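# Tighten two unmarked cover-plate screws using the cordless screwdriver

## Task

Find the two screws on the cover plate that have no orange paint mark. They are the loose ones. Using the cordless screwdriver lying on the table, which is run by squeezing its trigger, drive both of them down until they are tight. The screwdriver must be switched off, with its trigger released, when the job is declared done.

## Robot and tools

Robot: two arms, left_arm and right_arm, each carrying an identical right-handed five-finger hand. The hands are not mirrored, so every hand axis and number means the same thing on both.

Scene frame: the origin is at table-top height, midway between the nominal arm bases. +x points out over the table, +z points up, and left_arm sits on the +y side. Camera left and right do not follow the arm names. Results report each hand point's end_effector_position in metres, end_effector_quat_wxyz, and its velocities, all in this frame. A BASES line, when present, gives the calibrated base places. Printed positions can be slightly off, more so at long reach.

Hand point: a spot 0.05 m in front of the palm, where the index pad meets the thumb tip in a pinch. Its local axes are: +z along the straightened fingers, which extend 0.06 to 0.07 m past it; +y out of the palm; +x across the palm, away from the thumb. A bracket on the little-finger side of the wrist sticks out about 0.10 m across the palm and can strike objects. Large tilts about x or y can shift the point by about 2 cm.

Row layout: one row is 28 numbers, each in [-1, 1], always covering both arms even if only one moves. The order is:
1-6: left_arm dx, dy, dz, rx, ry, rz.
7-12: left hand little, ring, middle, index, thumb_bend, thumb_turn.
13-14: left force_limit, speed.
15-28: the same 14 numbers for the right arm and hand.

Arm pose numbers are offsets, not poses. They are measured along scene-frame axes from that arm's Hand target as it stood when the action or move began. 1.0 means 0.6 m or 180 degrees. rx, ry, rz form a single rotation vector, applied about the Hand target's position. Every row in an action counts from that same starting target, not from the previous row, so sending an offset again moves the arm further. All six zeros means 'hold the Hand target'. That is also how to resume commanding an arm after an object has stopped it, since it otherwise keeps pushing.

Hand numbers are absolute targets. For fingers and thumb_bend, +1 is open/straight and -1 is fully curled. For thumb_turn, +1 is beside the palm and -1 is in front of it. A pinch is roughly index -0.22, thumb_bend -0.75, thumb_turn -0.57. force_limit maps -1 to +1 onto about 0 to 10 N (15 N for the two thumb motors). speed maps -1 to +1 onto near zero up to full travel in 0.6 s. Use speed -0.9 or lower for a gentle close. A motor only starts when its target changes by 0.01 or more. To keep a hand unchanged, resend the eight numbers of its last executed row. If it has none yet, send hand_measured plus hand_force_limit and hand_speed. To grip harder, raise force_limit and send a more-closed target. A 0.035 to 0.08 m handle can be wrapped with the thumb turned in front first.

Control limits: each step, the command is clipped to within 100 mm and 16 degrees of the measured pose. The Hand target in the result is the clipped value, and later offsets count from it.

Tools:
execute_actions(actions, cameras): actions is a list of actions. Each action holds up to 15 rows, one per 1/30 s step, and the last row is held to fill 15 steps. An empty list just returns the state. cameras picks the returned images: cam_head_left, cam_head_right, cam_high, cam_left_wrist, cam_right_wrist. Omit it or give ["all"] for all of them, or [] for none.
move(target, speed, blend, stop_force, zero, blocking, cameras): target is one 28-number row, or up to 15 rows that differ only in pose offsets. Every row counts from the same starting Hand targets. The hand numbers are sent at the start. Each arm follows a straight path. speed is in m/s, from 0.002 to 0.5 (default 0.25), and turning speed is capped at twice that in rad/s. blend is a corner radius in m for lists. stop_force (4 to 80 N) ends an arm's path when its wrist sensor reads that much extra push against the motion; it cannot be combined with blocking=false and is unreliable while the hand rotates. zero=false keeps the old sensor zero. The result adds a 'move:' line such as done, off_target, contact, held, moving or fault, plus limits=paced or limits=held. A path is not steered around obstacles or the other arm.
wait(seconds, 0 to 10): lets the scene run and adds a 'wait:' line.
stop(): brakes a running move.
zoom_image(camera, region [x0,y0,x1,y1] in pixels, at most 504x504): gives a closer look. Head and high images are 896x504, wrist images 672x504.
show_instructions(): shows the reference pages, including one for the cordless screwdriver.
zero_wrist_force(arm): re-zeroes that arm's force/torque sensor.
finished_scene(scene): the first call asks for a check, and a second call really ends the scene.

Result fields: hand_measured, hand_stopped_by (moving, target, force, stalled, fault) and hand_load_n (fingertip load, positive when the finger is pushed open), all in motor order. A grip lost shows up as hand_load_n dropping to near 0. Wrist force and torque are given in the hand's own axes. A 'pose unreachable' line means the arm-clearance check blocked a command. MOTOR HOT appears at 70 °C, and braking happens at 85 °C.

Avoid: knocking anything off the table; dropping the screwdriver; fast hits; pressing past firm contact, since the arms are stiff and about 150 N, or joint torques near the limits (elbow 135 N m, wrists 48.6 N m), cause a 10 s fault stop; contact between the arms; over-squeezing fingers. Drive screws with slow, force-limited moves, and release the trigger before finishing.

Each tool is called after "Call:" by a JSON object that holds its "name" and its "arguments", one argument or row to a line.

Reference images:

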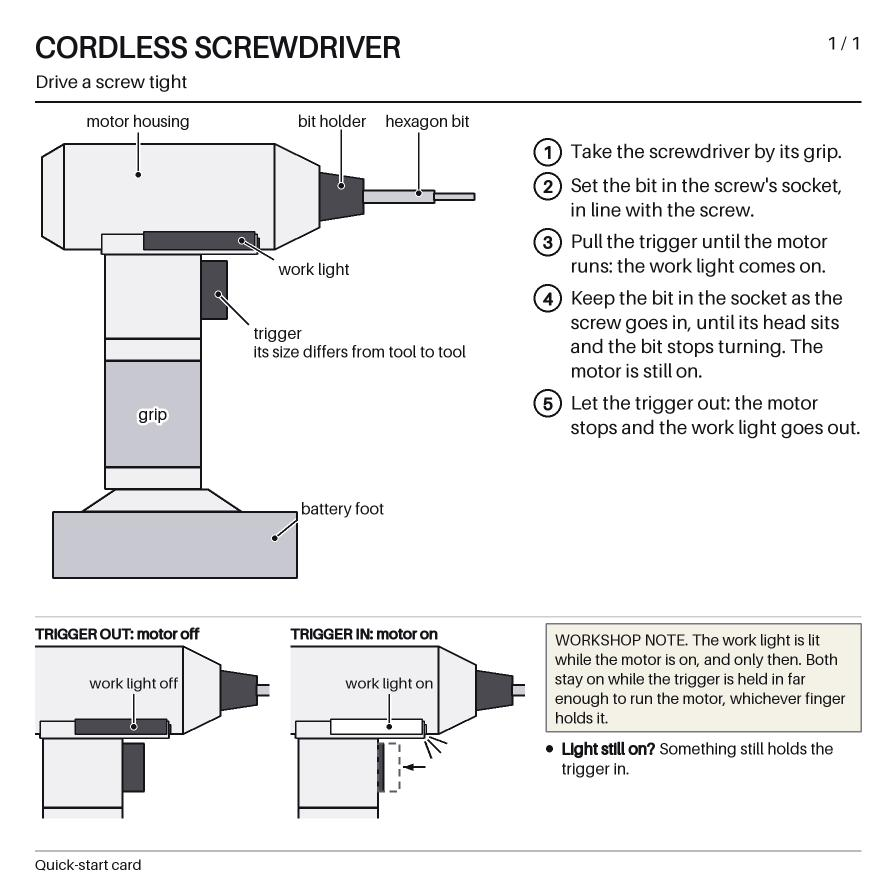

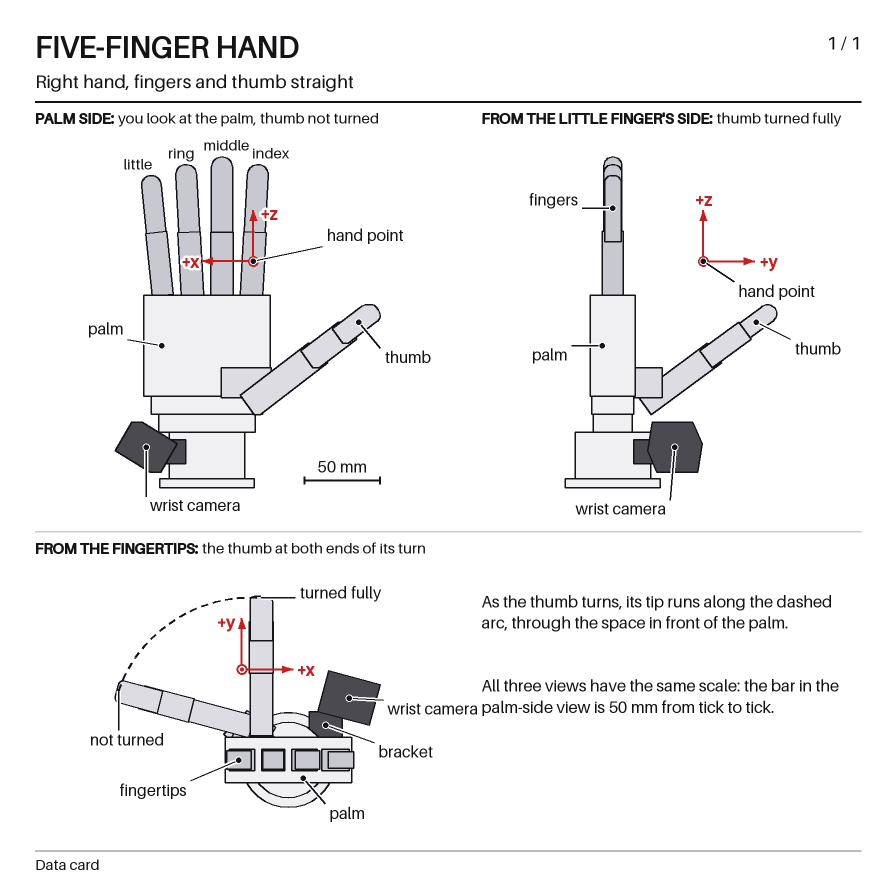

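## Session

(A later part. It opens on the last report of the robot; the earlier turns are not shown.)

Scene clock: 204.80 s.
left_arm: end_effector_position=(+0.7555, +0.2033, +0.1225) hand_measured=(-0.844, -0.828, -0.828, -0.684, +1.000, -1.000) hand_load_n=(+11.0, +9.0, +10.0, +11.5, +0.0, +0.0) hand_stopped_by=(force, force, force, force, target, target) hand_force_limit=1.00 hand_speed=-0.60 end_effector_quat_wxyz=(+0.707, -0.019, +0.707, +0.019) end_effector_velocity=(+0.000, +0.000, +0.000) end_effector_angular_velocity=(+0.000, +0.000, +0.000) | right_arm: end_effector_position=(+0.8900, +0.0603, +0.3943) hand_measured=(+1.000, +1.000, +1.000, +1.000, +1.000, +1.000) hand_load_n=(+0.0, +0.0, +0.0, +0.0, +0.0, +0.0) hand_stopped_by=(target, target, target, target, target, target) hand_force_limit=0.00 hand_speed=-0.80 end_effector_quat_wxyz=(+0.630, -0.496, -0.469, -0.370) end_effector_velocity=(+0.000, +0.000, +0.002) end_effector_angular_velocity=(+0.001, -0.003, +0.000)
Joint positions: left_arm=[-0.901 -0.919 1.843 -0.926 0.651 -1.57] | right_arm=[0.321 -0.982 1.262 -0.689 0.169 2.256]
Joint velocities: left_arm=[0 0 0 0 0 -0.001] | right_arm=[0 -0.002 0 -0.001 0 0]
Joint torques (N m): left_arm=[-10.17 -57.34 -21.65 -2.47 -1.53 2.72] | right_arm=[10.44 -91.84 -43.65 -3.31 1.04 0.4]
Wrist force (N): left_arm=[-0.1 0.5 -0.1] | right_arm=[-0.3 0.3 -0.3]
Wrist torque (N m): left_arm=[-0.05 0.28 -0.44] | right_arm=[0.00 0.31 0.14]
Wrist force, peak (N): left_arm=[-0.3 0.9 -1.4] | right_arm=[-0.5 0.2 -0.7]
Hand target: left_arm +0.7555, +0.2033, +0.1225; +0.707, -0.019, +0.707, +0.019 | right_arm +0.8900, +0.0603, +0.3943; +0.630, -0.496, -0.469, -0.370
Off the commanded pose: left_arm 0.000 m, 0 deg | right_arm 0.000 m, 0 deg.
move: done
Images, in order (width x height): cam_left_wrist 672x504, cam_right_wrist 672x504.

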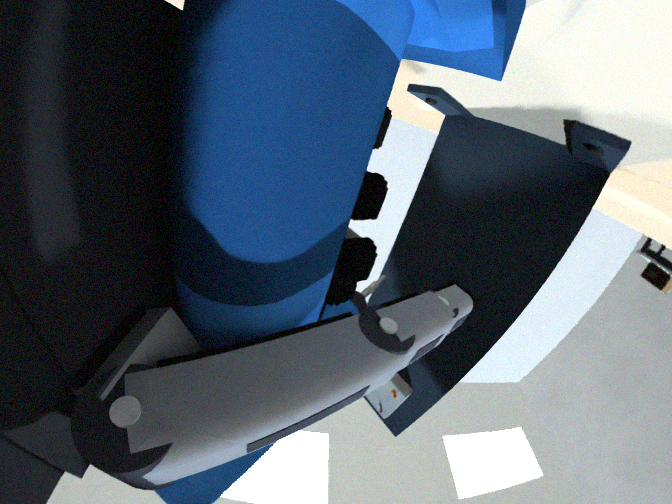

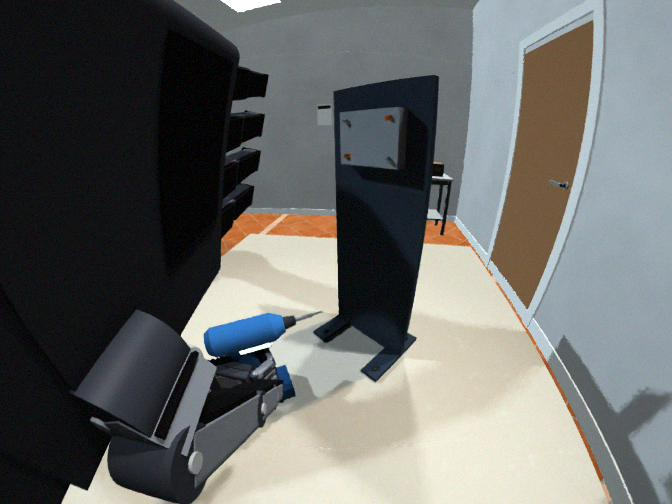

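Call:
{"name": "move", "arguments": {
  "target": [0,0,0,0,0,0,-1,-1,-1,-0.4,1,-1,1,-0.6,0,0,0,0,0,0,1,1,1,1,1,1,0,-0.8],
  "cameras": []
}}

Call:
{"name": "move", "arguments": {
  "target": [0,0,0.0667,0,0,0,-1,-1,-1,-0.4,1,-1,1,-0.6,0,0,0,0,0,0,1,1,1,1,1,1,0,-0.8],
  "speed": 0.03,
  "cameras": ["cam_left_wrist","cam_right_wrist"]
}}

Call:
{"name": "zoom_image", "arguments": {
  "camera": "cam_right_wrist",
  "region": [185, 270, 335, 400]
}}

Scene clock: 205.80 s.
left_arm: end_effector_position=(+0.7555, +0.2033, +0.1225) hand_measured=(-0.844, -0.828, -0.828, -0.400, +1.000, -1.000) hand_load_n=(+11.5, +9.5, +10.5, +0.0, +0.0, -0.5) hand_stopped_by=(force, force, force, target, target, target) hand_force_limit=1.00 hand_speed=-0.60 end_effector_quat_wxyz=(+0.707, -0.019, +0.707, +0.019) end_effector_velocity=(+0.000, +0.000, +0.000) end_effector_angular_velocity=(+0.001, +0.000, +0.000) | right_arm: end_effector_position=(+0.8900, +0.0603, +0.3943) hand_measured=(+1.000, +1.000, +1.000, +1.000, +1.000, +1.000) hand_load_n=(+0.0, +0.0, +0.0, +0.0, +0.0, +0.0) hand_stopped_by=(target, target, target, target, target, target) hand_force_limit=0.00 hand_speed=-0.80 end_effector_quat_wxyz=(+0.630, -0.496, -0.469, -0.370) end_effector_velocity=(+0.000, +0.000, +0.000) end_effector_angular_velocity=(+0.000, -0.001, +0.000)
Joint positions: left_arm=[-0.901 -0.919 1.843 -0.926 0.651 -1.57] | right_arm=[0.321 -0.982 1.262 -0.689 0.169 2.256]
Joint velocities: left_arm=[0 0 0 0 0 0.001] | right_arm=[0 0 0 0 0 0]
Joint torques (N m): left_arm=[-10.25 -56.71 -20.21 -2.76 -0.75 2.87] | right_arm=[10.86 -90.53 -43.11 -3.21 0.97 0.48]
Wrist force (N): left_arm=[0.6 0.3 -0.1] | right_arm=[-0.1 0.3 -0.2]
Wrist torque (N m): left_arm=[-0.07 -0.06 -0.34] | right_arm=[0.00 0.27 0.16]
Wrist force, peak (N): left_arm=[1.2 -1.0 1.5] | right_arm=[-0.5 0.6 -0.3]
Hand target: left_arm +0.7555, +0.2033, +0.1225; +0.707, -0.019, +0.707, +0.019 | right_arm +0.8900, +0.0603, +0.3943; +0.630, -0.496, -0.469, -0.370
Off the commanded pose: left_arm 0.000 m, 0 deg | right_arm 0.000 m, 0 deg.
move: done
No camera images: "cameras" was empty.

Scene clock: 207.40 s.
left_arm: end_effector_position=(+0.7556, +0.2033, +0.1628) hand_measured=(-0.846, -0.830, -0.830, -0.400, +1.000, -1.000) hand_load_n=(+2.5, +1.0, -0.5, +0.0, +0.0, -0.5) hand_stopped_by=(force, force, force, target, target, target) hand_force_limit=1.00 hand_speed=-0.60 end_effector_quat_wxyz=(+0.707, -0.019, +0.707, +0.019) end_effector_velocity=(+0.000, +0.001, -0.002) end_effector_angular_velocity=(+0.000, +0.000, +0.002) | right_arm: end_effector_position=(+0.8900, +0.0603, +0.3943) hand_measured=(+1.000, +1.000, +1.000, +1.000, +1.000, +1.000) hand_load_n=(+0.0, +0.0, +0.0, +0.0, +0.0, +0.0) hand_stopped_by=(target, target, target, target, target, target) hand_force_limit=0.00 hand_speed=-0.80 end_effector_quat_wxyz=(+0.630, -0.496, -0.469, -0.370) end_effector_velocity=(+0.000, +0.000, -0.002) end_effector_angular_velocity=(-0.001, +0.002, +0.000)
Joint positions: left_arm=[-0.901 -0.972 1.837 -0.867 0.651 -1.57] | right_arm=[0.321 -0.982 1.262 -0.689 0.169 2.256]
Joint velocities: left_arm=[0.001 0.002 0 -0.001 0 -0.001] | right_arm=[0 0.002 0 0 0 0]
Joint torques (N m): left_arm=[-13.5 -66.34 -38.47 -5.6 -0.62 0.8] | right_arm=[11.06 -91.18 -43.29 -3.03 1.04 0.49]
Wrist force (N): left_arm=[9.0 0.3 0.1] | right_arm=[-0.2 0.0 -0.3]
Wrist torque (N m): left_arm=[-0.06 -0.36 0.11] | right_arm=[-0.04 0.30 0.14]
Wrist force, peak (N): left_arm=[10.2 -0.3 0.1] | right_arm=[-0.6 0.5 -0.2]
Hand target: left_arm +0.7556, +0.2033, +0.1626; +0.707, -0.019, +0.707, +0.019 | right_arm +0.8900, +0.0603, +0.3943; +0.630, -0.496, -0.469, -0.370
Off the commanded pose: left_arm 0.000 m, 0 deg | right_arm 0.000 m, 0 deg.
move: done
Images, in order (width x height): cam_left_wrist 672x504, cam_right_wrist 672x504.

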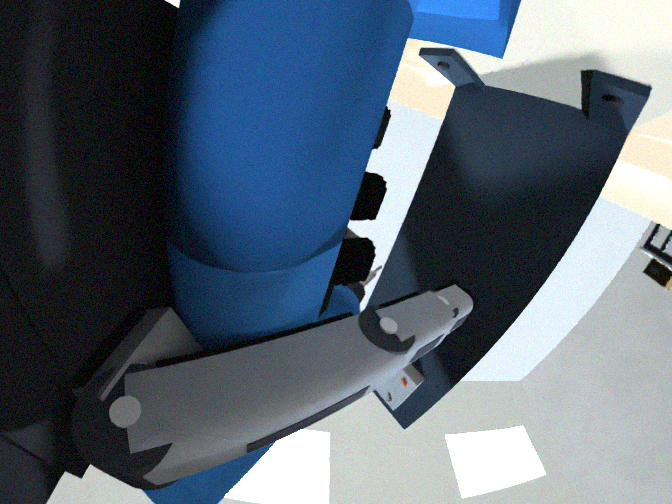

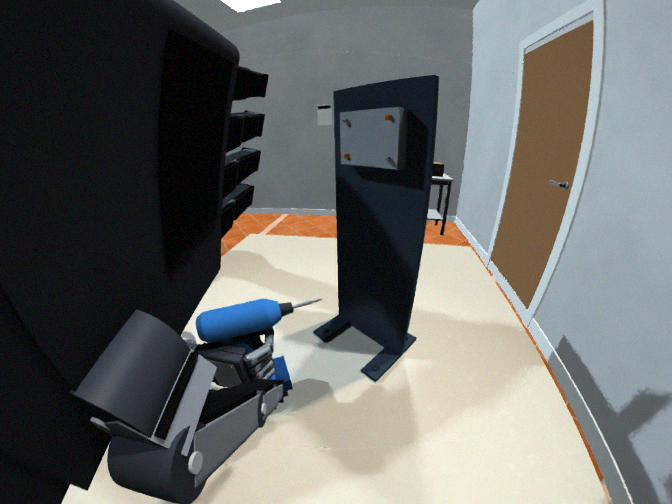

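Scaled by 3.360 from the camera's 672x504 image, which has a finer 960x720 frame.

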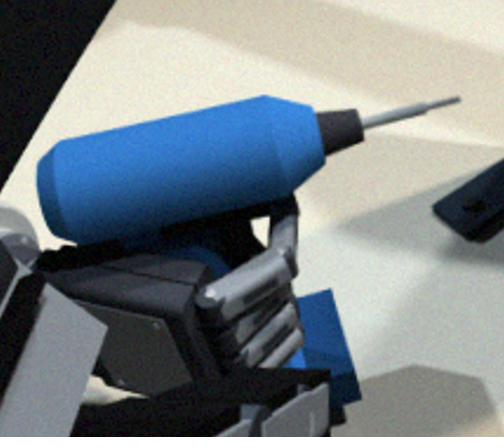

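Call:
{"name": "move", "arguments": {
  "target": [0,0,0,0,0,0,-0.98,-0.98,-0.98,-0.4,1,-1,1,-0.7,0,0,0,0,0,0,1,1,1,1,1,1,0,-0.8],
  "cameras": ["cam_left_wrist","cam_right_wrist"]
}}

Call:
{"name": "zoom_image", "arguments": {
  "camera": "cam_right_wrist",
  "region": [185, 270, 335, 400]
}}

Scene clock: 208.27 s.
left_arm: end_effector_position=(+0.7556, +0.2033, +0.1626) hand_measured=(-0.872, -0.854, -0.854, -0.400, +1.000, -1.000) hand_load_n=(+12.5, +12.5, +13.0, +0.0, +0.0, +1.0) hand_stopped_by=(force, force, force, target, target, target) hand_force_limit=1.00 hand_speed=-0.70 end_effector_quat_wxyz=(+0.707, -0.019, +0.707, +0.019) end_effector_velocity=(+0.000, +0.000, +0.000) end_effector_angular_velocity=(+0.001, +0.000, +0.000) | right_arm: end_effector_position=(+0.8900, +0.0603, +0.3943) hand_measured=(+1.000, +1.000, +1.000, +1.000, +1.000, +1.000) hand_load_n=(+0.0, +0.0, +0.0, +0.0, +0.0, +0.0) hand_stopped_by=(target, target, target, target, target, target) hand_force_limit=0.00 hand_speed=-0.80 end_effector_quat_wxyz=(+0.630, -0.496, -0.469, -0.370) end_effector_velocity=(+0.000, +0.000, +0.001) end_effector_angular_velocity=(+0.000, -0.001, +0.000)
Joint positions: left_arm=[-0.901 -0.971 1.837 -0.867 0.651 -1.57] | right_arm=[0.321 -0.982 1.262 -0.689 0.169 2.256]
Joint velocities: left_arm=[-0.001 0 0 0 0 0] | right_arm=[0 0 0 -0.001 0 0]
Joint torques (N m): left_arm=[-9.61 -58.99 -22.93 -5.31 -0.82 -2.61] | right_arm=[10.74 -91.27 -43.13 -3.11 1.21 0.51]
Wrist force (N): left_arm=[8.8 0.0 0.2] | right_arm=[-0.3 0.3 0.3]
Wrist torque (N m): left_arm=[-0.11 -0.33 0.09] | right_arm=[-0.03 0.29 0.14]
Wrist force, peak (N): left_arm=[9.3 0.1 0.3] | right_arm=[-0.2 0.6 -0.6]
Hand target: left_arm +0.7556, +0.2033, +0.1626; +0.707, -0.019, +0.707, +0.019 | right_arm +0.8900, +0.0603, +0.3943; +0.630, -0.496, -0.469, -0.370
Off the commanded pose: left_arm 0.000 m, 0 deg | right_arm 0.000 m, 0 deg.
move: done
Images, in order (width x height): cam_left_wrist 672x504, cam_right_wrist 672x504.

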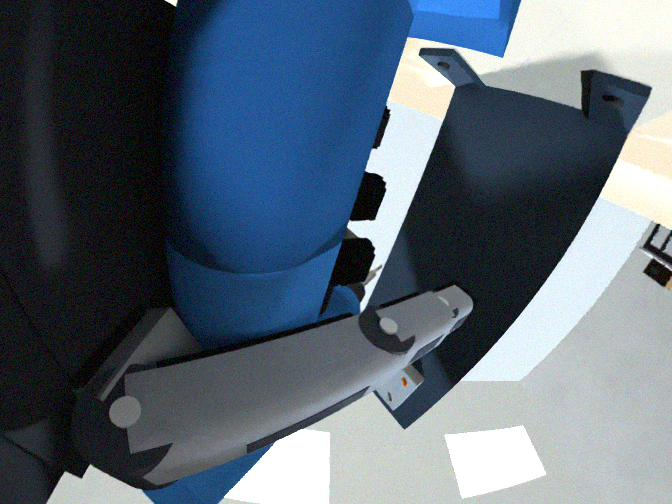

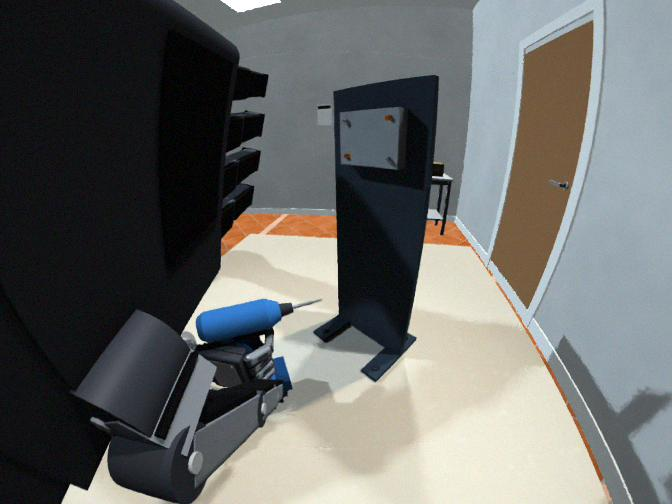

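Scaled by 3.360 from the camera's 672x504 image, which has a finer 960x720 frame.

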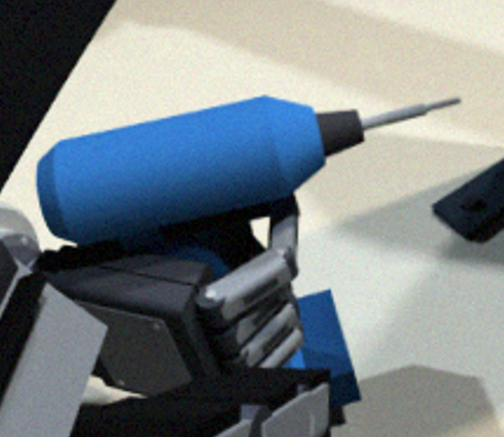

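Call:
{"name": "move", "arguments": {
  "target": [0.0543,0.132,0.4423,0,0,0.125,-0.98,-0.98,-0.98,-0.4,1,-1,1,-0.7,0,0,0,0,0,0,1,1,1,1,1,1,0,-0.8],
  "speed": 0.1,
  "cameras": ["cam_left_wrist","cam_right_wrist"]
}}

Call:
{"name": "zoom_image", "arguments": {
  "camera": "cam_right_wrist",
  "region": [200, 60, 420, 250]
}}

Call:
{"name": "zoom_image", "arguments": {
  "camera": "cam_left_wrist",
  "region": [320, 180, 520, 350]
}}

Scene clock: 211.97 s.
left_arm: end_effector_position=(+0.7885, +0.2821, +0.4282) hand_measured=(-0.872, -0.854, -0.854, -0.400, +1.000, -1.000) hand_load_n=(+13.0, +12.0, +13.0, +0.0, +0.0, +1.0) hand_stopped_by=(force, force, force, target, target, target) hand_force_limit=1.00 hand_speed=-0.70 end_effector_quat_wxyz=(+0.690, -0.156, +0.689, +0.156) end_effector_velocity=(+0.000, +0.000, -0.002) end_effector_angular_velocity=(-0.001, -0.001, -0.003) | right_arm: end_effector_position=(+0.8900, +0.0603, +0.3943) hand_measured=(+1.000, +1.000, +1.000, +1.000, +1.000, +1.000) hand_load_n=(+0.0, +0.0, +0.0, +0.0, +0.0, +0.0) hand_stopped_by=(target, target, target, target, target, target) hand_force_limit=0.00 hand_speed=-0.80 end_effector_quat_wxyz=(+0.630, -0.496, -0.469, -0.370) end_effector_velocity=(+0.000, +0.000, +0.000) end_effector_angular_velocity=(+0.000, -0.001, +0.000)
Joint positions: left_arm=[-0.836 -1.123 1.511 -0.391 0.323 -1.568] | right_arm=[0.321 -0.982 1.262 -0.689 0.169 2.256]
Joint velocities: left_arm=[0 0 0.004 -0.005 0.003 -0.001] | right_arm=[0 0 0 0 0 0]
Joint torques (N m): left_arm=[-14.03 -60.42 -33.84 -4.71 1.69 -3.32] | right_arm=[11.37 -90.57 -42.39 -3.12 1.14 0.35]
Wrist force (N): left_arm=[9.4 0.1 -0.4] | right_arm=[-0.3 0.1 -0.4]
Wrist torque (N m): left_arm=[-0.04 -0.40 0.12] | right_arm=[-0.01 0.32 0.14]
Wrist force, peak (N): left_arm=[12.5 0.1 -1.3] | right_arm=[-0.8 0.4 -0.4]
Hand target: left_arm +0.7885, +0.2820, +0.4280; +0.690, -0.156, +0.689, +0.156 | right_arm +0.8900, +0.0603, +0.3943; +0.630, -0.496, -0.469, -0.370
Off the commanded pose: left_arm 0.001 m, 0 deg | right_arm 0.000 m, 0 deg.
move: done
Images, in order (width x height): cam_left_wrist 672x504, cam_right_wrist 672x504.

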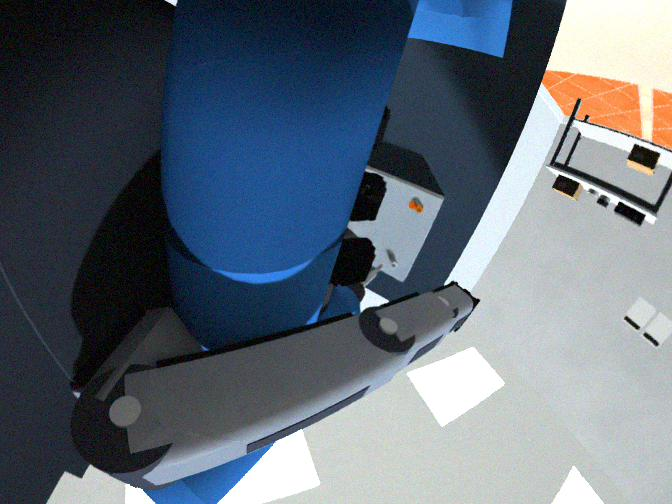

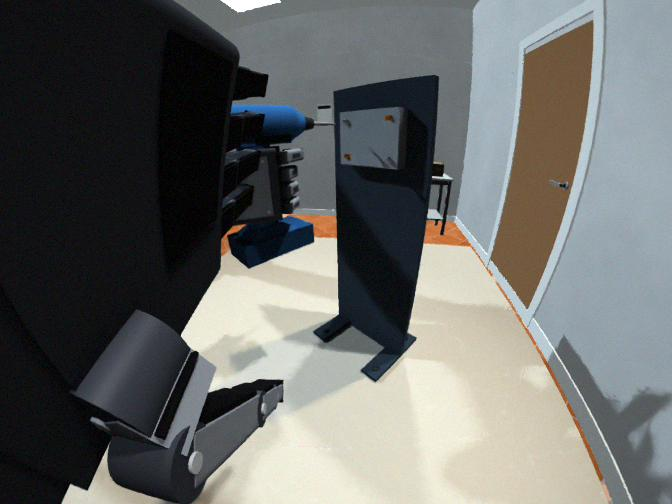

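Scaled by 2.291 from the camera's 672x504 image, which has a finer 960x720 frame.

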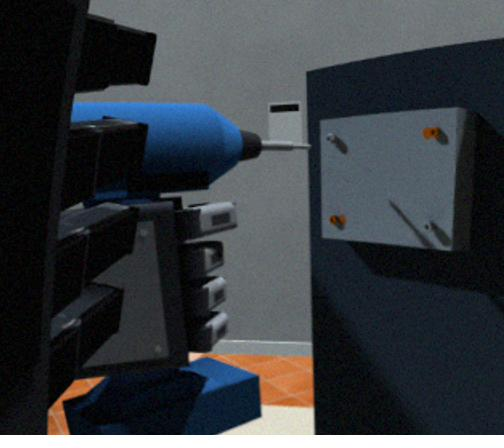

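Scaled by 2.520 from the camera's 672x504 image, which has a finer 960x720 frame.

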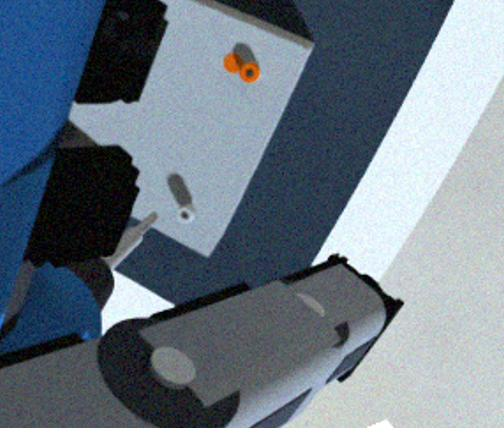

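Call:
{"name": "zoom_image", "arguments": {
  "camera": "cam_right_wrist",
  "region": [220, 205, 340, 285]
}}

Call:
{"name": "zoom_image", "arguments": {
  "camera": "cam_right_wrist",
  "region": [225, 80, 365, 180]
}}

Scaled by 4.200 from the camera's 672x504 image, which has a finer 960x720 frame.

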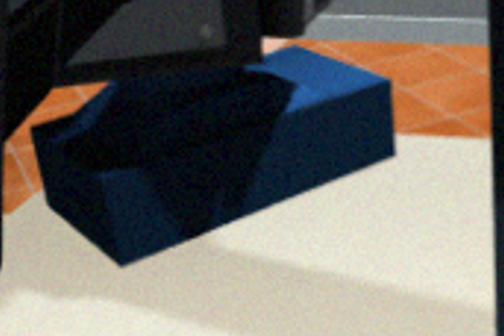

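Scaled by 3.600 from the camera's 672x504 image, which has a finer 960x720 frame.

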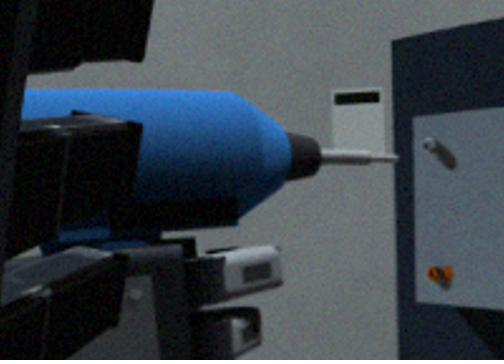

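Call:
{"name": "zoom_image", "arguments": {
  "camera": "cam_left_wrist",
  "region": [350, 240, 430, 300]
}}

Call:
{"name": "zoom_image", "arguments": {
  "camera": "cam_high",
  "region": [390, 100, 510, 240]
}}

Scaled by 6.300 from the camera's 672x504 image, which has a finer 960x720 frame.

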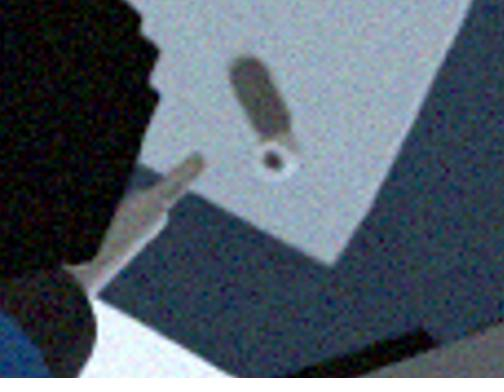

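This scene's latest camera images include none from cam_high. They are from: cam_left_wrist, cam_right_wrist. cam_high's image comes with the result of a call that names it in "cameras".

Call:
{"name": "wait", "arguments": {
  "seconds": 0,
  "cameras": ["cam_high","cam_head_left","cam_head_right","cam_left_wrist","cam_right_wrist"]
}}

Call:
{"name": "zoom_image", "arguments": {
  "camera": "cam_high",
  "region": [390, 100, 510, 240]
}}

Scene clock: 213.10 s.
left_arm: end_effector_position=(+0.7885, +0.2820, +0.4280) hand_measured=(-0.872, -0.854, -0.854, -0.400, +1.000, -1.000) hand_load_n=(+13.0, +12.0, +13.0, +0.0, +0.5, +1.0) hand_stopped_by=(force, force, force, target, target, target) hand_force_limit=1.00 hand_speed=-0.70 end_effector_quat_wxyz=(+0.690, -0.156, +0.689, +0.156) end_effector_velocity=(+0.000, +0.000, +0.000) end_effector_angular_velocity=(+0.001, +0.001, +0.000) | right_arm: end_effector_position=(+0.8900, +0.0603, +0.3943) hand_measured=(+1.000, +1.000, +1.000, +1.000, +1.000, +1.000) hand_load_n=(+0.0, +0.0, +0.0, +0.0, +0.0, +0.0) hand_stopped_by=(target, target, target, target, target, target) hand_force_limit=0.00 hand_speed=-0.80 end_effector_quat_wxyz=(+0.630, -0.496, -0.469, -0.370) end_effector_velocity=(+0.000, +0.000, -0.001) end_effector_angular_velocity=(+0.000, +0.001, +0.000)
Joint positions: left_arm=[-0.836 -1.123 1.511 -0.391 0.323 -1.568] | right_arm=[0.321 -0.982 1.262 -0.689 0.169 2.256]
Joint velocities: left_arm=[0 0 0 0 0 0.001] | right_arm=[0 0.001 0 0.001 0 0]
Joint torques (N m): left_arm=[-16.66 -58.81 -35.94 -3.98 0.35 -0.68] | right_arm=[11.36 -90.74 -42.62 -3.19 1.05 0.3]
Wrist force (N): left_arm=[8.9 -0.2 -0.1] | right_arm=[-0.5 0.1 -0.1]
Wrist torque (N m): left_arm=[-0.10 -0.33 0.09] | right_arm=[-0.03 0.33 0.12]
Wrist force, peak (N): left_arm=[9.5 0.1 0.1] | right_arm=[-0.3 0.3 -0.6]
Hand target: left_arm +0.7885, +0.2820, +0.4280; +0.690, -0.156, +0.689, +0.156 | right_arm +0.8900, +0.0603, +0.3943; +0.630, -0.496, -0.469, -0.370
Off the commanded pose: left_arm 0.001 m, 0 deg | right_arm 0.000 m, 0 deg.

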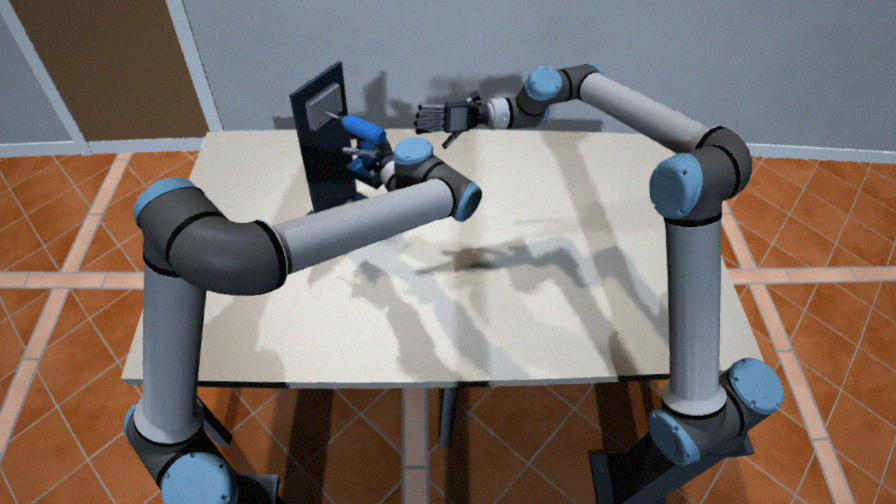

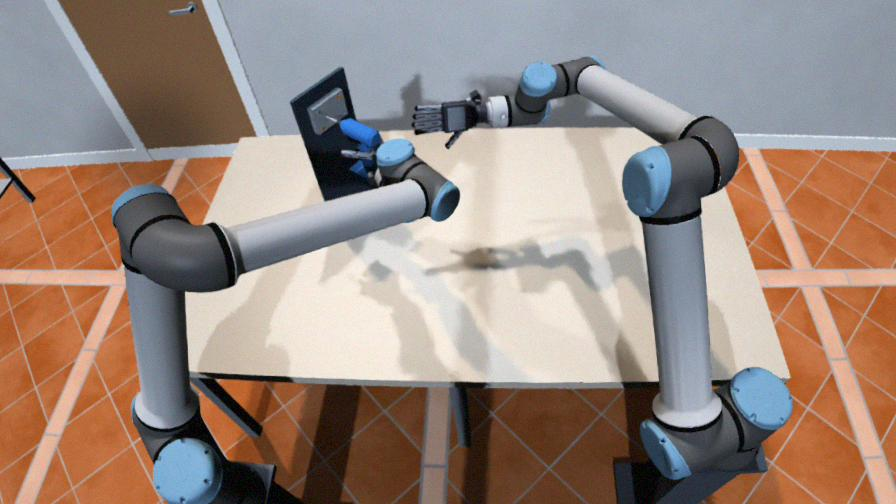

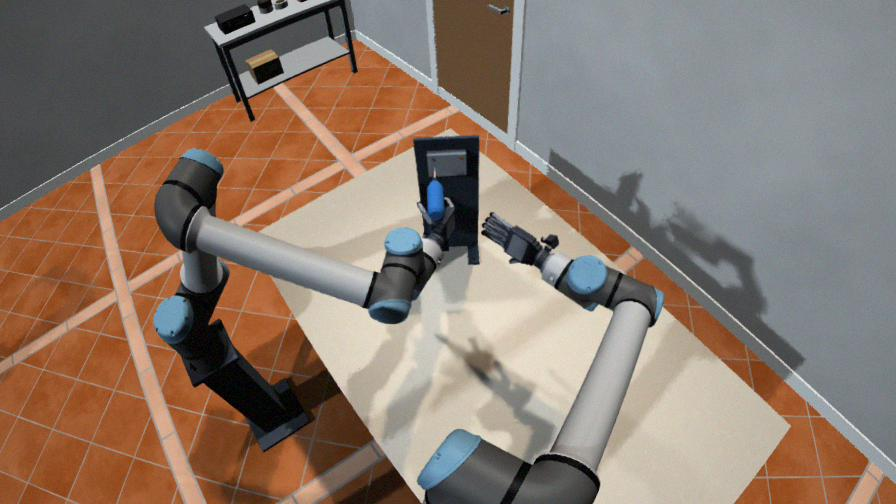

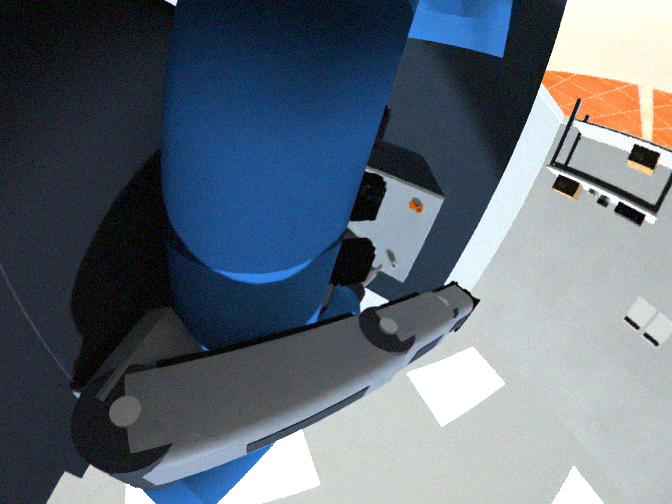

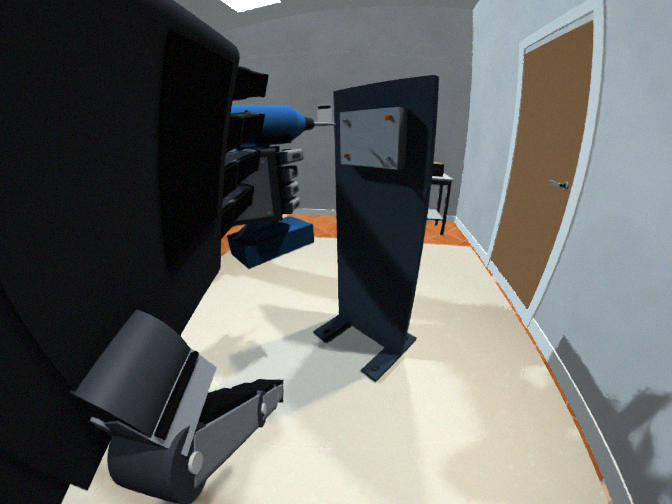

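Scaled by 3.600.

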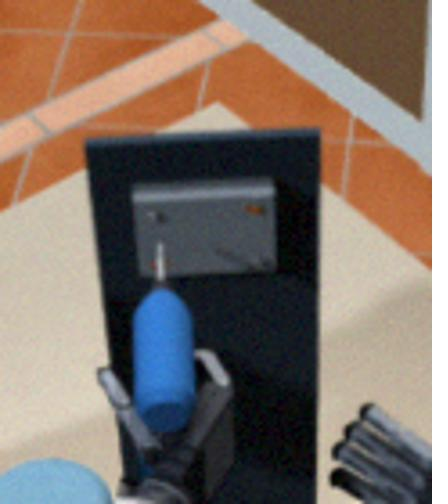

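Call:
{"name": "move", "arguments": {
  "target": [0.006,0.0238,0.01,0,0,0,-0.98,-0.98,-0.98,-0.4,1,-1,1,-0.7,0,0,0,0,0,0,1,1,1,1,1,1,0,-0.8],
  "speed": 0.03,
  "cameras": ["cam_left_wrist","cam_right_wrist"]
}}

Call:
{"name": "zoom_image", "arguments": {
  "camera": "cam_right_wrist",
  "region": [295, 95, 365, 145]
}}

Call:
{"name": "zoom_image", "arguments": {
  "camera": "cam_left_wrist",
  "region": [350, 240, 430, 300]
}}

Scene clock: 214.40 s.
left_arm: end_effector_position=(+0.7921, +0.2965, +0.4341) hand_measured=(-0.872, -0.854, -0.854, -0.400, +1.000, -1.000) hand_load_n=(+13.0, +12.0, +13.0, +0.0, +0.0, +1.0) hand_stopped_by=(force, force, force, target, target, target) hand_force_limit=1.00 hand_speed=-0.70 end_effector_quat_wxyz=(+0.690, -0.156, +0.689, +0.156) end_effector_velocity=(-0.001, -0.002, +0.000) end_effector_angular_velocity=(+0.001, +0.000, -0.001) | right_arm: end_effector_position=(+0.8900, +0.0603, +0.3943) hand_measured=(+1.000, +1.000, +1.000, +1.000, +1.000, +1.000) hand_load_n=(+0.0, +0.0, +0.0, +0.0, +0.0, +0.0) hand_stopped_by=(target, target, target, target, target, target) hand_force_limit=0.00 hand_speed=-0.80 end_effector_quat_wxyz=(+0.630, -0.496, -0.469, -0.370) end_effector_velocity=(+0.000, +0.000, +0.000) end_effector_angular_velocity=(+0.000, +0.000, +0.000)
Joint positions: left_arm=[-0.82 -1.134 1.516 -0.385 0.339 -1.568] | right_arm=[0.321 -0.982 1.262 -0.689 0.169 2.256]
Joint velocities: left_arm=[-0.003 0 0 0 -0.002 0.002] | right_arm=[0 0 0 0 0 0]
Joint torques (N m): left_arm=[-14.06 -64.07 -40.07 0.34 -1.15 -3.06] | right_arm=[10.72 -92.18 -42.79 -3.14 1.08 0.39]
Wrist force (N): left_arm=[9.0 0.0 0.1] | right_arm=[-0.2 0.3 -0.3]
Wrist torque (N m): left_arm=[-0.08 -0.37 0.11] | right_arm=[0.00 0.30 0.15]
Wrist force, peak (N): left_arm=[9.2 -0.5 -0.2] | right_arm=[-0.4 0.2 -0.5]
Hand target: left_arm +0.7921, +0.2963, +0.4340; +0.690, -0.156, +0.689, +0.156 | right_arm +0.8900, +0.0603, +0.3943; +0.630, -0.496, -0.469, -0.370
Off the commanded pose: left_arm 0.000 m, 0 deg | right_arm 0.000 m, 0 deg.
move: done
Images, in order (width x height): cam_left_wrist 672x504, cam_right_wrist 672x504.

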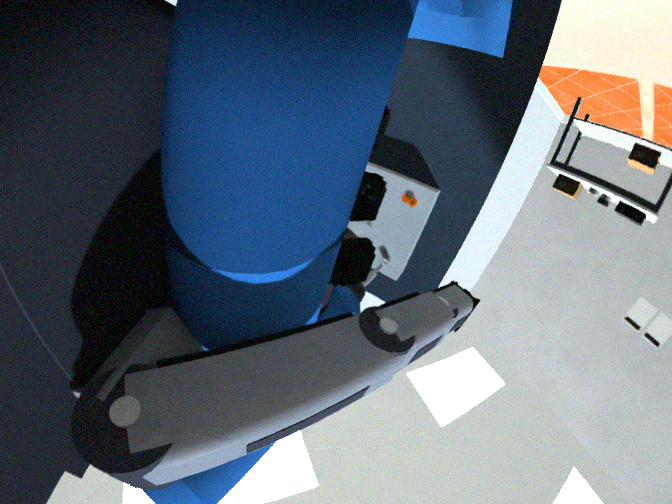

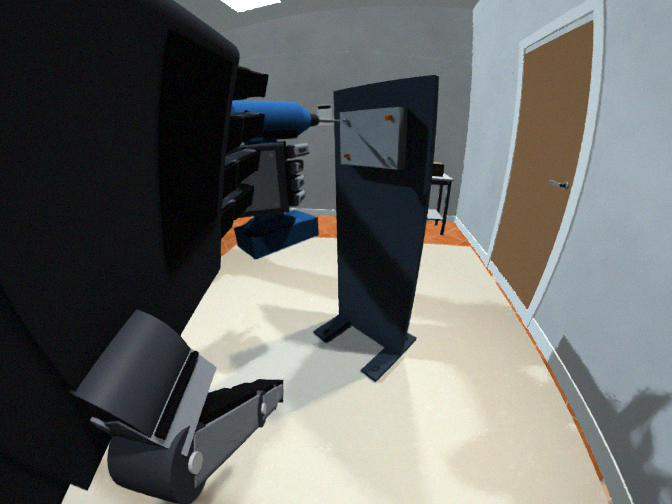

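Scaled by 7.200 from the camera's 672x504 image, which has a finer 960x720 frame.

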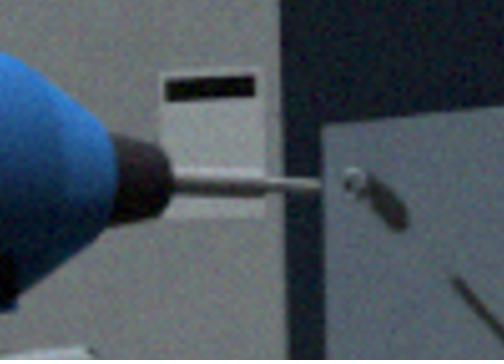

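Scaled by 6.300 from the camera's 672x504 image, which has a finer 960x720 frame.

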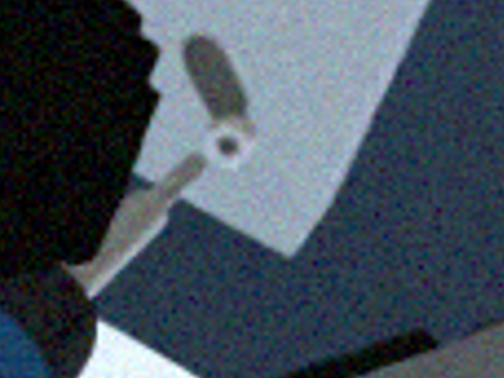

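Call:
{"name": "move", "arguments": {
  "target": [0.003,0.0089,0.0013,0,0,0,-0.98,-0.98,-0.98,-0.4,1,-1,1,-0.7,0,0,0,0,0,0,1,1,1,1,1,1,0,-0.8],
  "speed": 0.015,
  "cameras": ["cam_left_wrist","cam_right_wrist"]
}}

Call:
{"name": "zoom_image", "arguments": {
  "camera": "cam_right_wrist",
  "region": [310, 95, 370, 140]
}}

Call:
{"name": "zoom_image", "arguments": {
  "camera": "cam_left_wrist",
  "region": [360, 245, 410, 285]
}}

Scene clock: 215.43 s.
left_arm: end_effector_position=(+0.7940, +0.3017, +0.4348) hand_measured=(-0.872, -0.854, -0.854, -0.400, +1.000, -1.000) hand_load_n=(+13.0, +12.5, +12.5, +0.0, +0.0, +1.0) hand_stopped_by=(force, force, force, target, target, target) hand_force_limit=1.00 hand_speed=-0.70 end_effector_quat_wxyz=(+0.690, -0.156, +0.689, +0.156) end_effector_velocity=(+0.000, +0.000, +0.000) end_effector_angular_velocity=(-0.001, +0.000, +0.000) | right_arm: end_effector_position=(+0.8900, +0.0603, +0.3943) hand_measured=(+1.000, +1.000, +1.000, +1.000, +1.000, +1.000) hand_load_n=(+0.0, +0.0, +0.0, +0.0, +0.0, +0.0) hand_stopped_by=(target, target, target, target, target, target) hand_force_limit=0.00 hand_speed=-0.80 end_effector_quat_wxyz=(+0.630, -0.496, -0.469, -0.370) end_effector_velocity=(+0.000, +0.000, +0.000) end_effector_angular_velocity=(+0.000, +0.000, +0.000)
Joint positions: left_arm=[-0.814 -1.137 1.519 -0.385 0.346 -1.568] | right_arm=[0.321 -0.982 1.262 -0.689 0.169 2.256]
Joint velocities: left_arm=[0 -0.001 0 0.001 0 -0.001] | right_arm=[0 0 0 -0.001 0 0]
Joint torques (N m): left_arm=[-9.13 -90.76 -35.81 1.87 0.5 -2.97] | right_arm=[11.56 -90.82 -42.71 -3.02 1.08 0.15]
Wrist force (N): left_arm=[9.2 0.2 -0.1] | right_arm=[0.2 0.2 -0.1]
Wrist torque (N m): left_arm=[-0.05 -0.38 0.12] | right_arm=[-0.02 0.23 0.17]
Wrist force, peak (N): left_arm=[9.2 0.2 -0.1] | right_arm=[-0.7 0.0 -0.2]
Hand target: left_arm +0.7939, +0.3016, +0.4348; +0.690, -0.156, +0.689, +0.156 | right_arm +0.8900, +0.0603, +0.3943; +0.630, -0.496, -0.469, -0.370
Off the commanded pose: left_arm 0.000 m, 0 deg | right_arm 0.000 m, 0 deg.
move: done
Images, in order (width x height): cam_left_wrist 672x504, cam_right_wrist 672x504.

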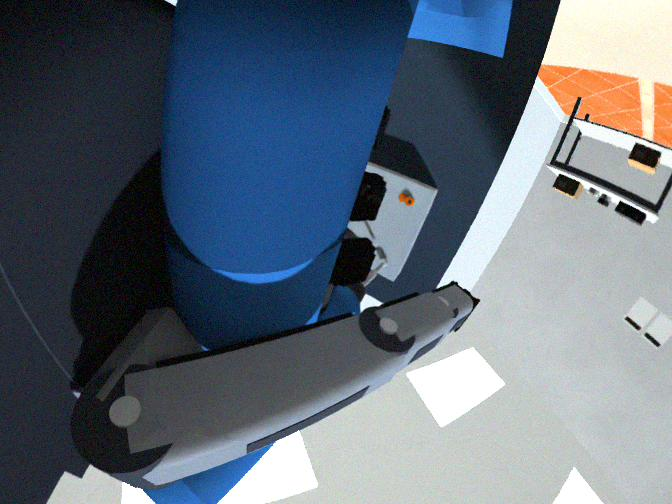

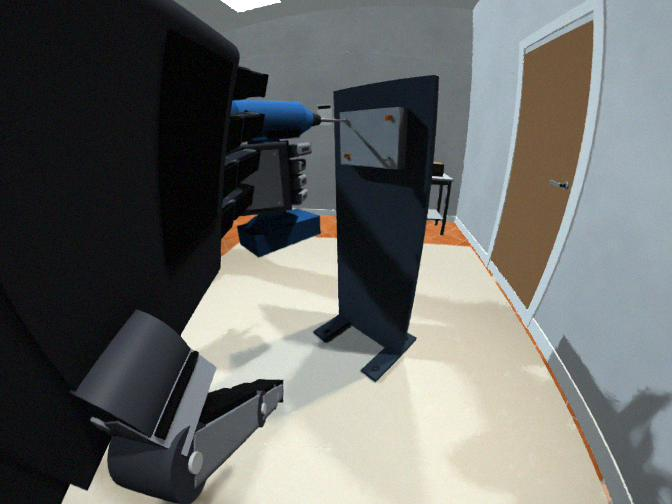

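Scaled by 8.400 from the camera's 672x504 image, which has a finer 960x720 frame.

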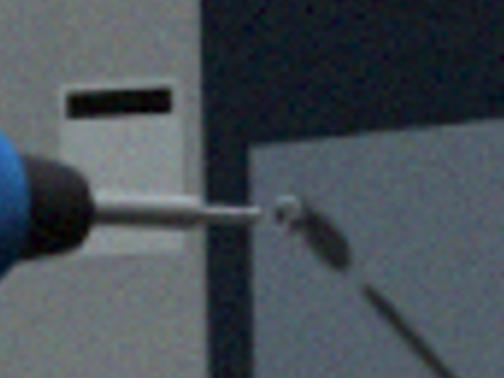

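Scaled by 10.080 from the camera's 672x504 image, which has a finer 960x720 frame.

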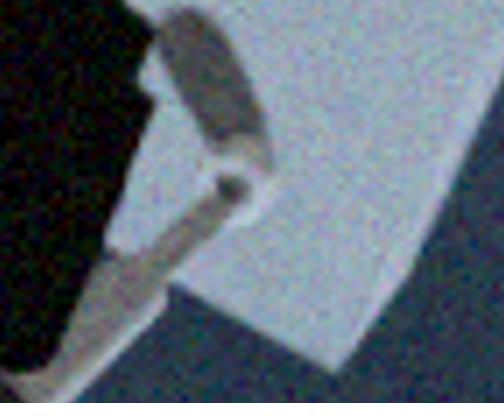

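Call:
{"name": "move", "arguments": {
  "target": [0.0031,0.003,0.0003,0,0,0,-0.98,-0.98,-0.98,-0.4,1,-1,1,-0.7,0,0,0,0,0,0,1,1,1,1,1,1,0,-0.8],
  "speed": 0.006,
  "stop_force": 5,
  "cameras": ["cam_left_wrist","cam_right_wrist"]
}}

Call:
{"name": "zoom_image", "arguments": {
  "camera": "cam_right_wrist",
  "region": [320, 100, 360, 130]
}}

Call:
{"name": "zoom_image", "arguments": {
  "camera": "cam_left_wrist",
  "region": [360, 245, 410, 285]
}}

Scene clock: 217.00 s.
left_arm: end_effector_position=(+0.7958, +0.3035, +0.4350) hand_measured=(-0.872, -0.854, -0.854, -0.400, +1.000, -1.000) hand_load_n=(+13.0, +12.0, +13.0, +0.0, +0.0, +1.0) hand_stopped_by=(force, force, force, target, target, target) hand_force_limit=1.00 hand_speed=-0.70 end_effector_quat_wxyz=(+0.690, -0.156, +0.689, +0.156) end_effector_velocity=(+0.000, +0.000, +0.000) end_effector_angular_velocity=(+0.000, +0.000, +0.000) | right_arm: end_effector_position=(+0.8900, +0.0603, +0.3943) hand_measured=(+1.000, +1.000, +1.000, +1.000, +1.000, +1.000) hand_load_n=(+0.0, +0.0, +0.0, +0.0, +0.0, +0.0) hand_stopped_by=(target, target, target, target, target, target) hand_force_limit=0.00 hand_speed=-0.80 end_effector_quat_wxyz=(+0.630, -0.496, -0.469, -0.370) end_effector_velocity=(+0.000, +0.000, -0.001) end_effector_angular_velocity=(+0.000, +0.001, +0.000)
Joint positions: left_arm=[-0.81 -1.136 1.517 -0.384 0.349 -1.568] | right_arm=[0.321 -0.982 1.262 -0.689 0.169 2.256]
Joint velocities: left_arm=[0.001 0 0 0 0.001 0] | right_arm=[0 0.001 0 0 0 0]
Joint torques (N m): left_arm=[-5.27 -58.48 -48.38 1.07 -0.46 -3.25] | right_arm=[12.03 -91.61 -42.35 -2.91 1.15 0.21]
Wrist force (N): left_arm=[8.7 -0.1 0.1] | right_arm=[0.0 -0.1 -0.3]
Wrist torque (N m): left_arm=[-0.10 -0.32 0.09] | right_arm=[-0.04 0.27 0.14]
Wrist force, peak (N): left_arm=[9.3 0.3 0.0] | right_arm=[-0.4 0.8 0.1]
Hand target: left_arm +0.7958, +0.3034, +0.4350; +0.690, -0.156, +0.689, +0.156 | right_arm +0.8900, +0.0603, +0.3943; +0.630, -0.496, -0.469, -0.370
Off the commanded pose: left_arm 0.000 m, 0 deg | right_arm 0.000 m, 0 deg.
move: done
Images, in order (width x height): cam_left_wrist 672x504, cam_right_wrist 672x504.

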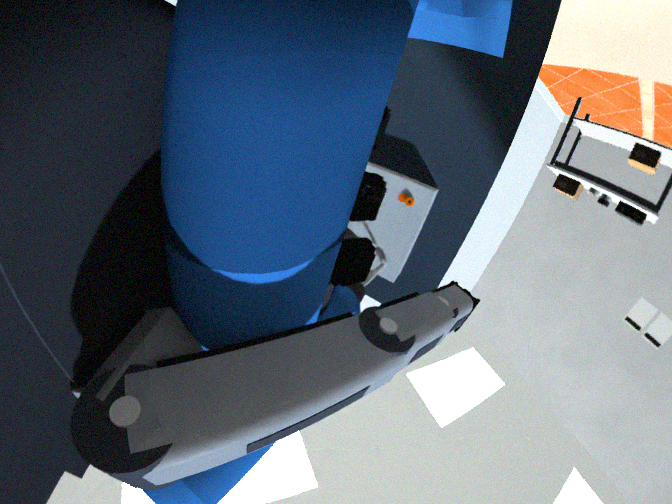

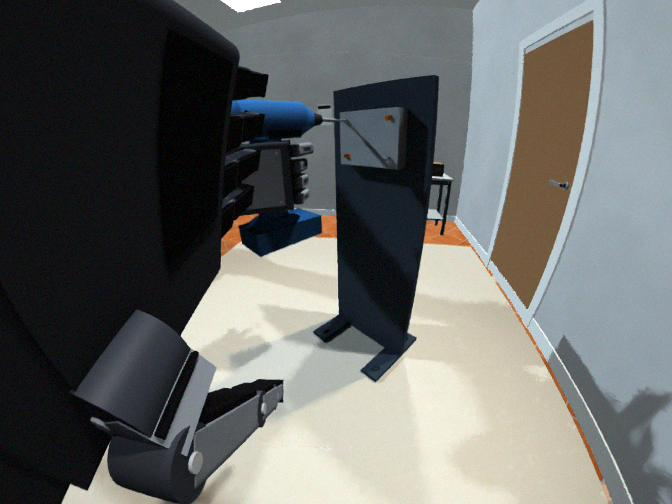

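Scaled by 12.600 from the camera's 672x504 image, which has a finer 960x720 frame.

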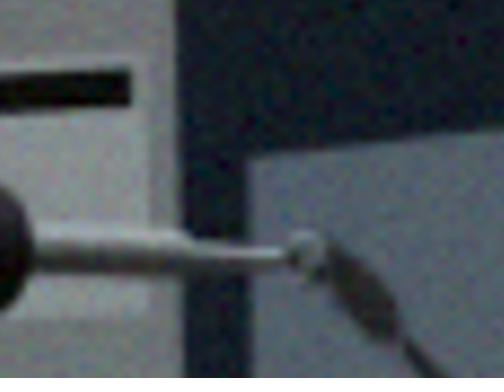

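Scaled by 10.080 from the camera's 672x504 image, which has a finer 960x720 frame.

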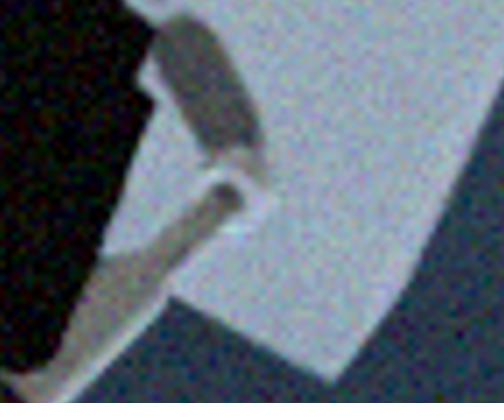

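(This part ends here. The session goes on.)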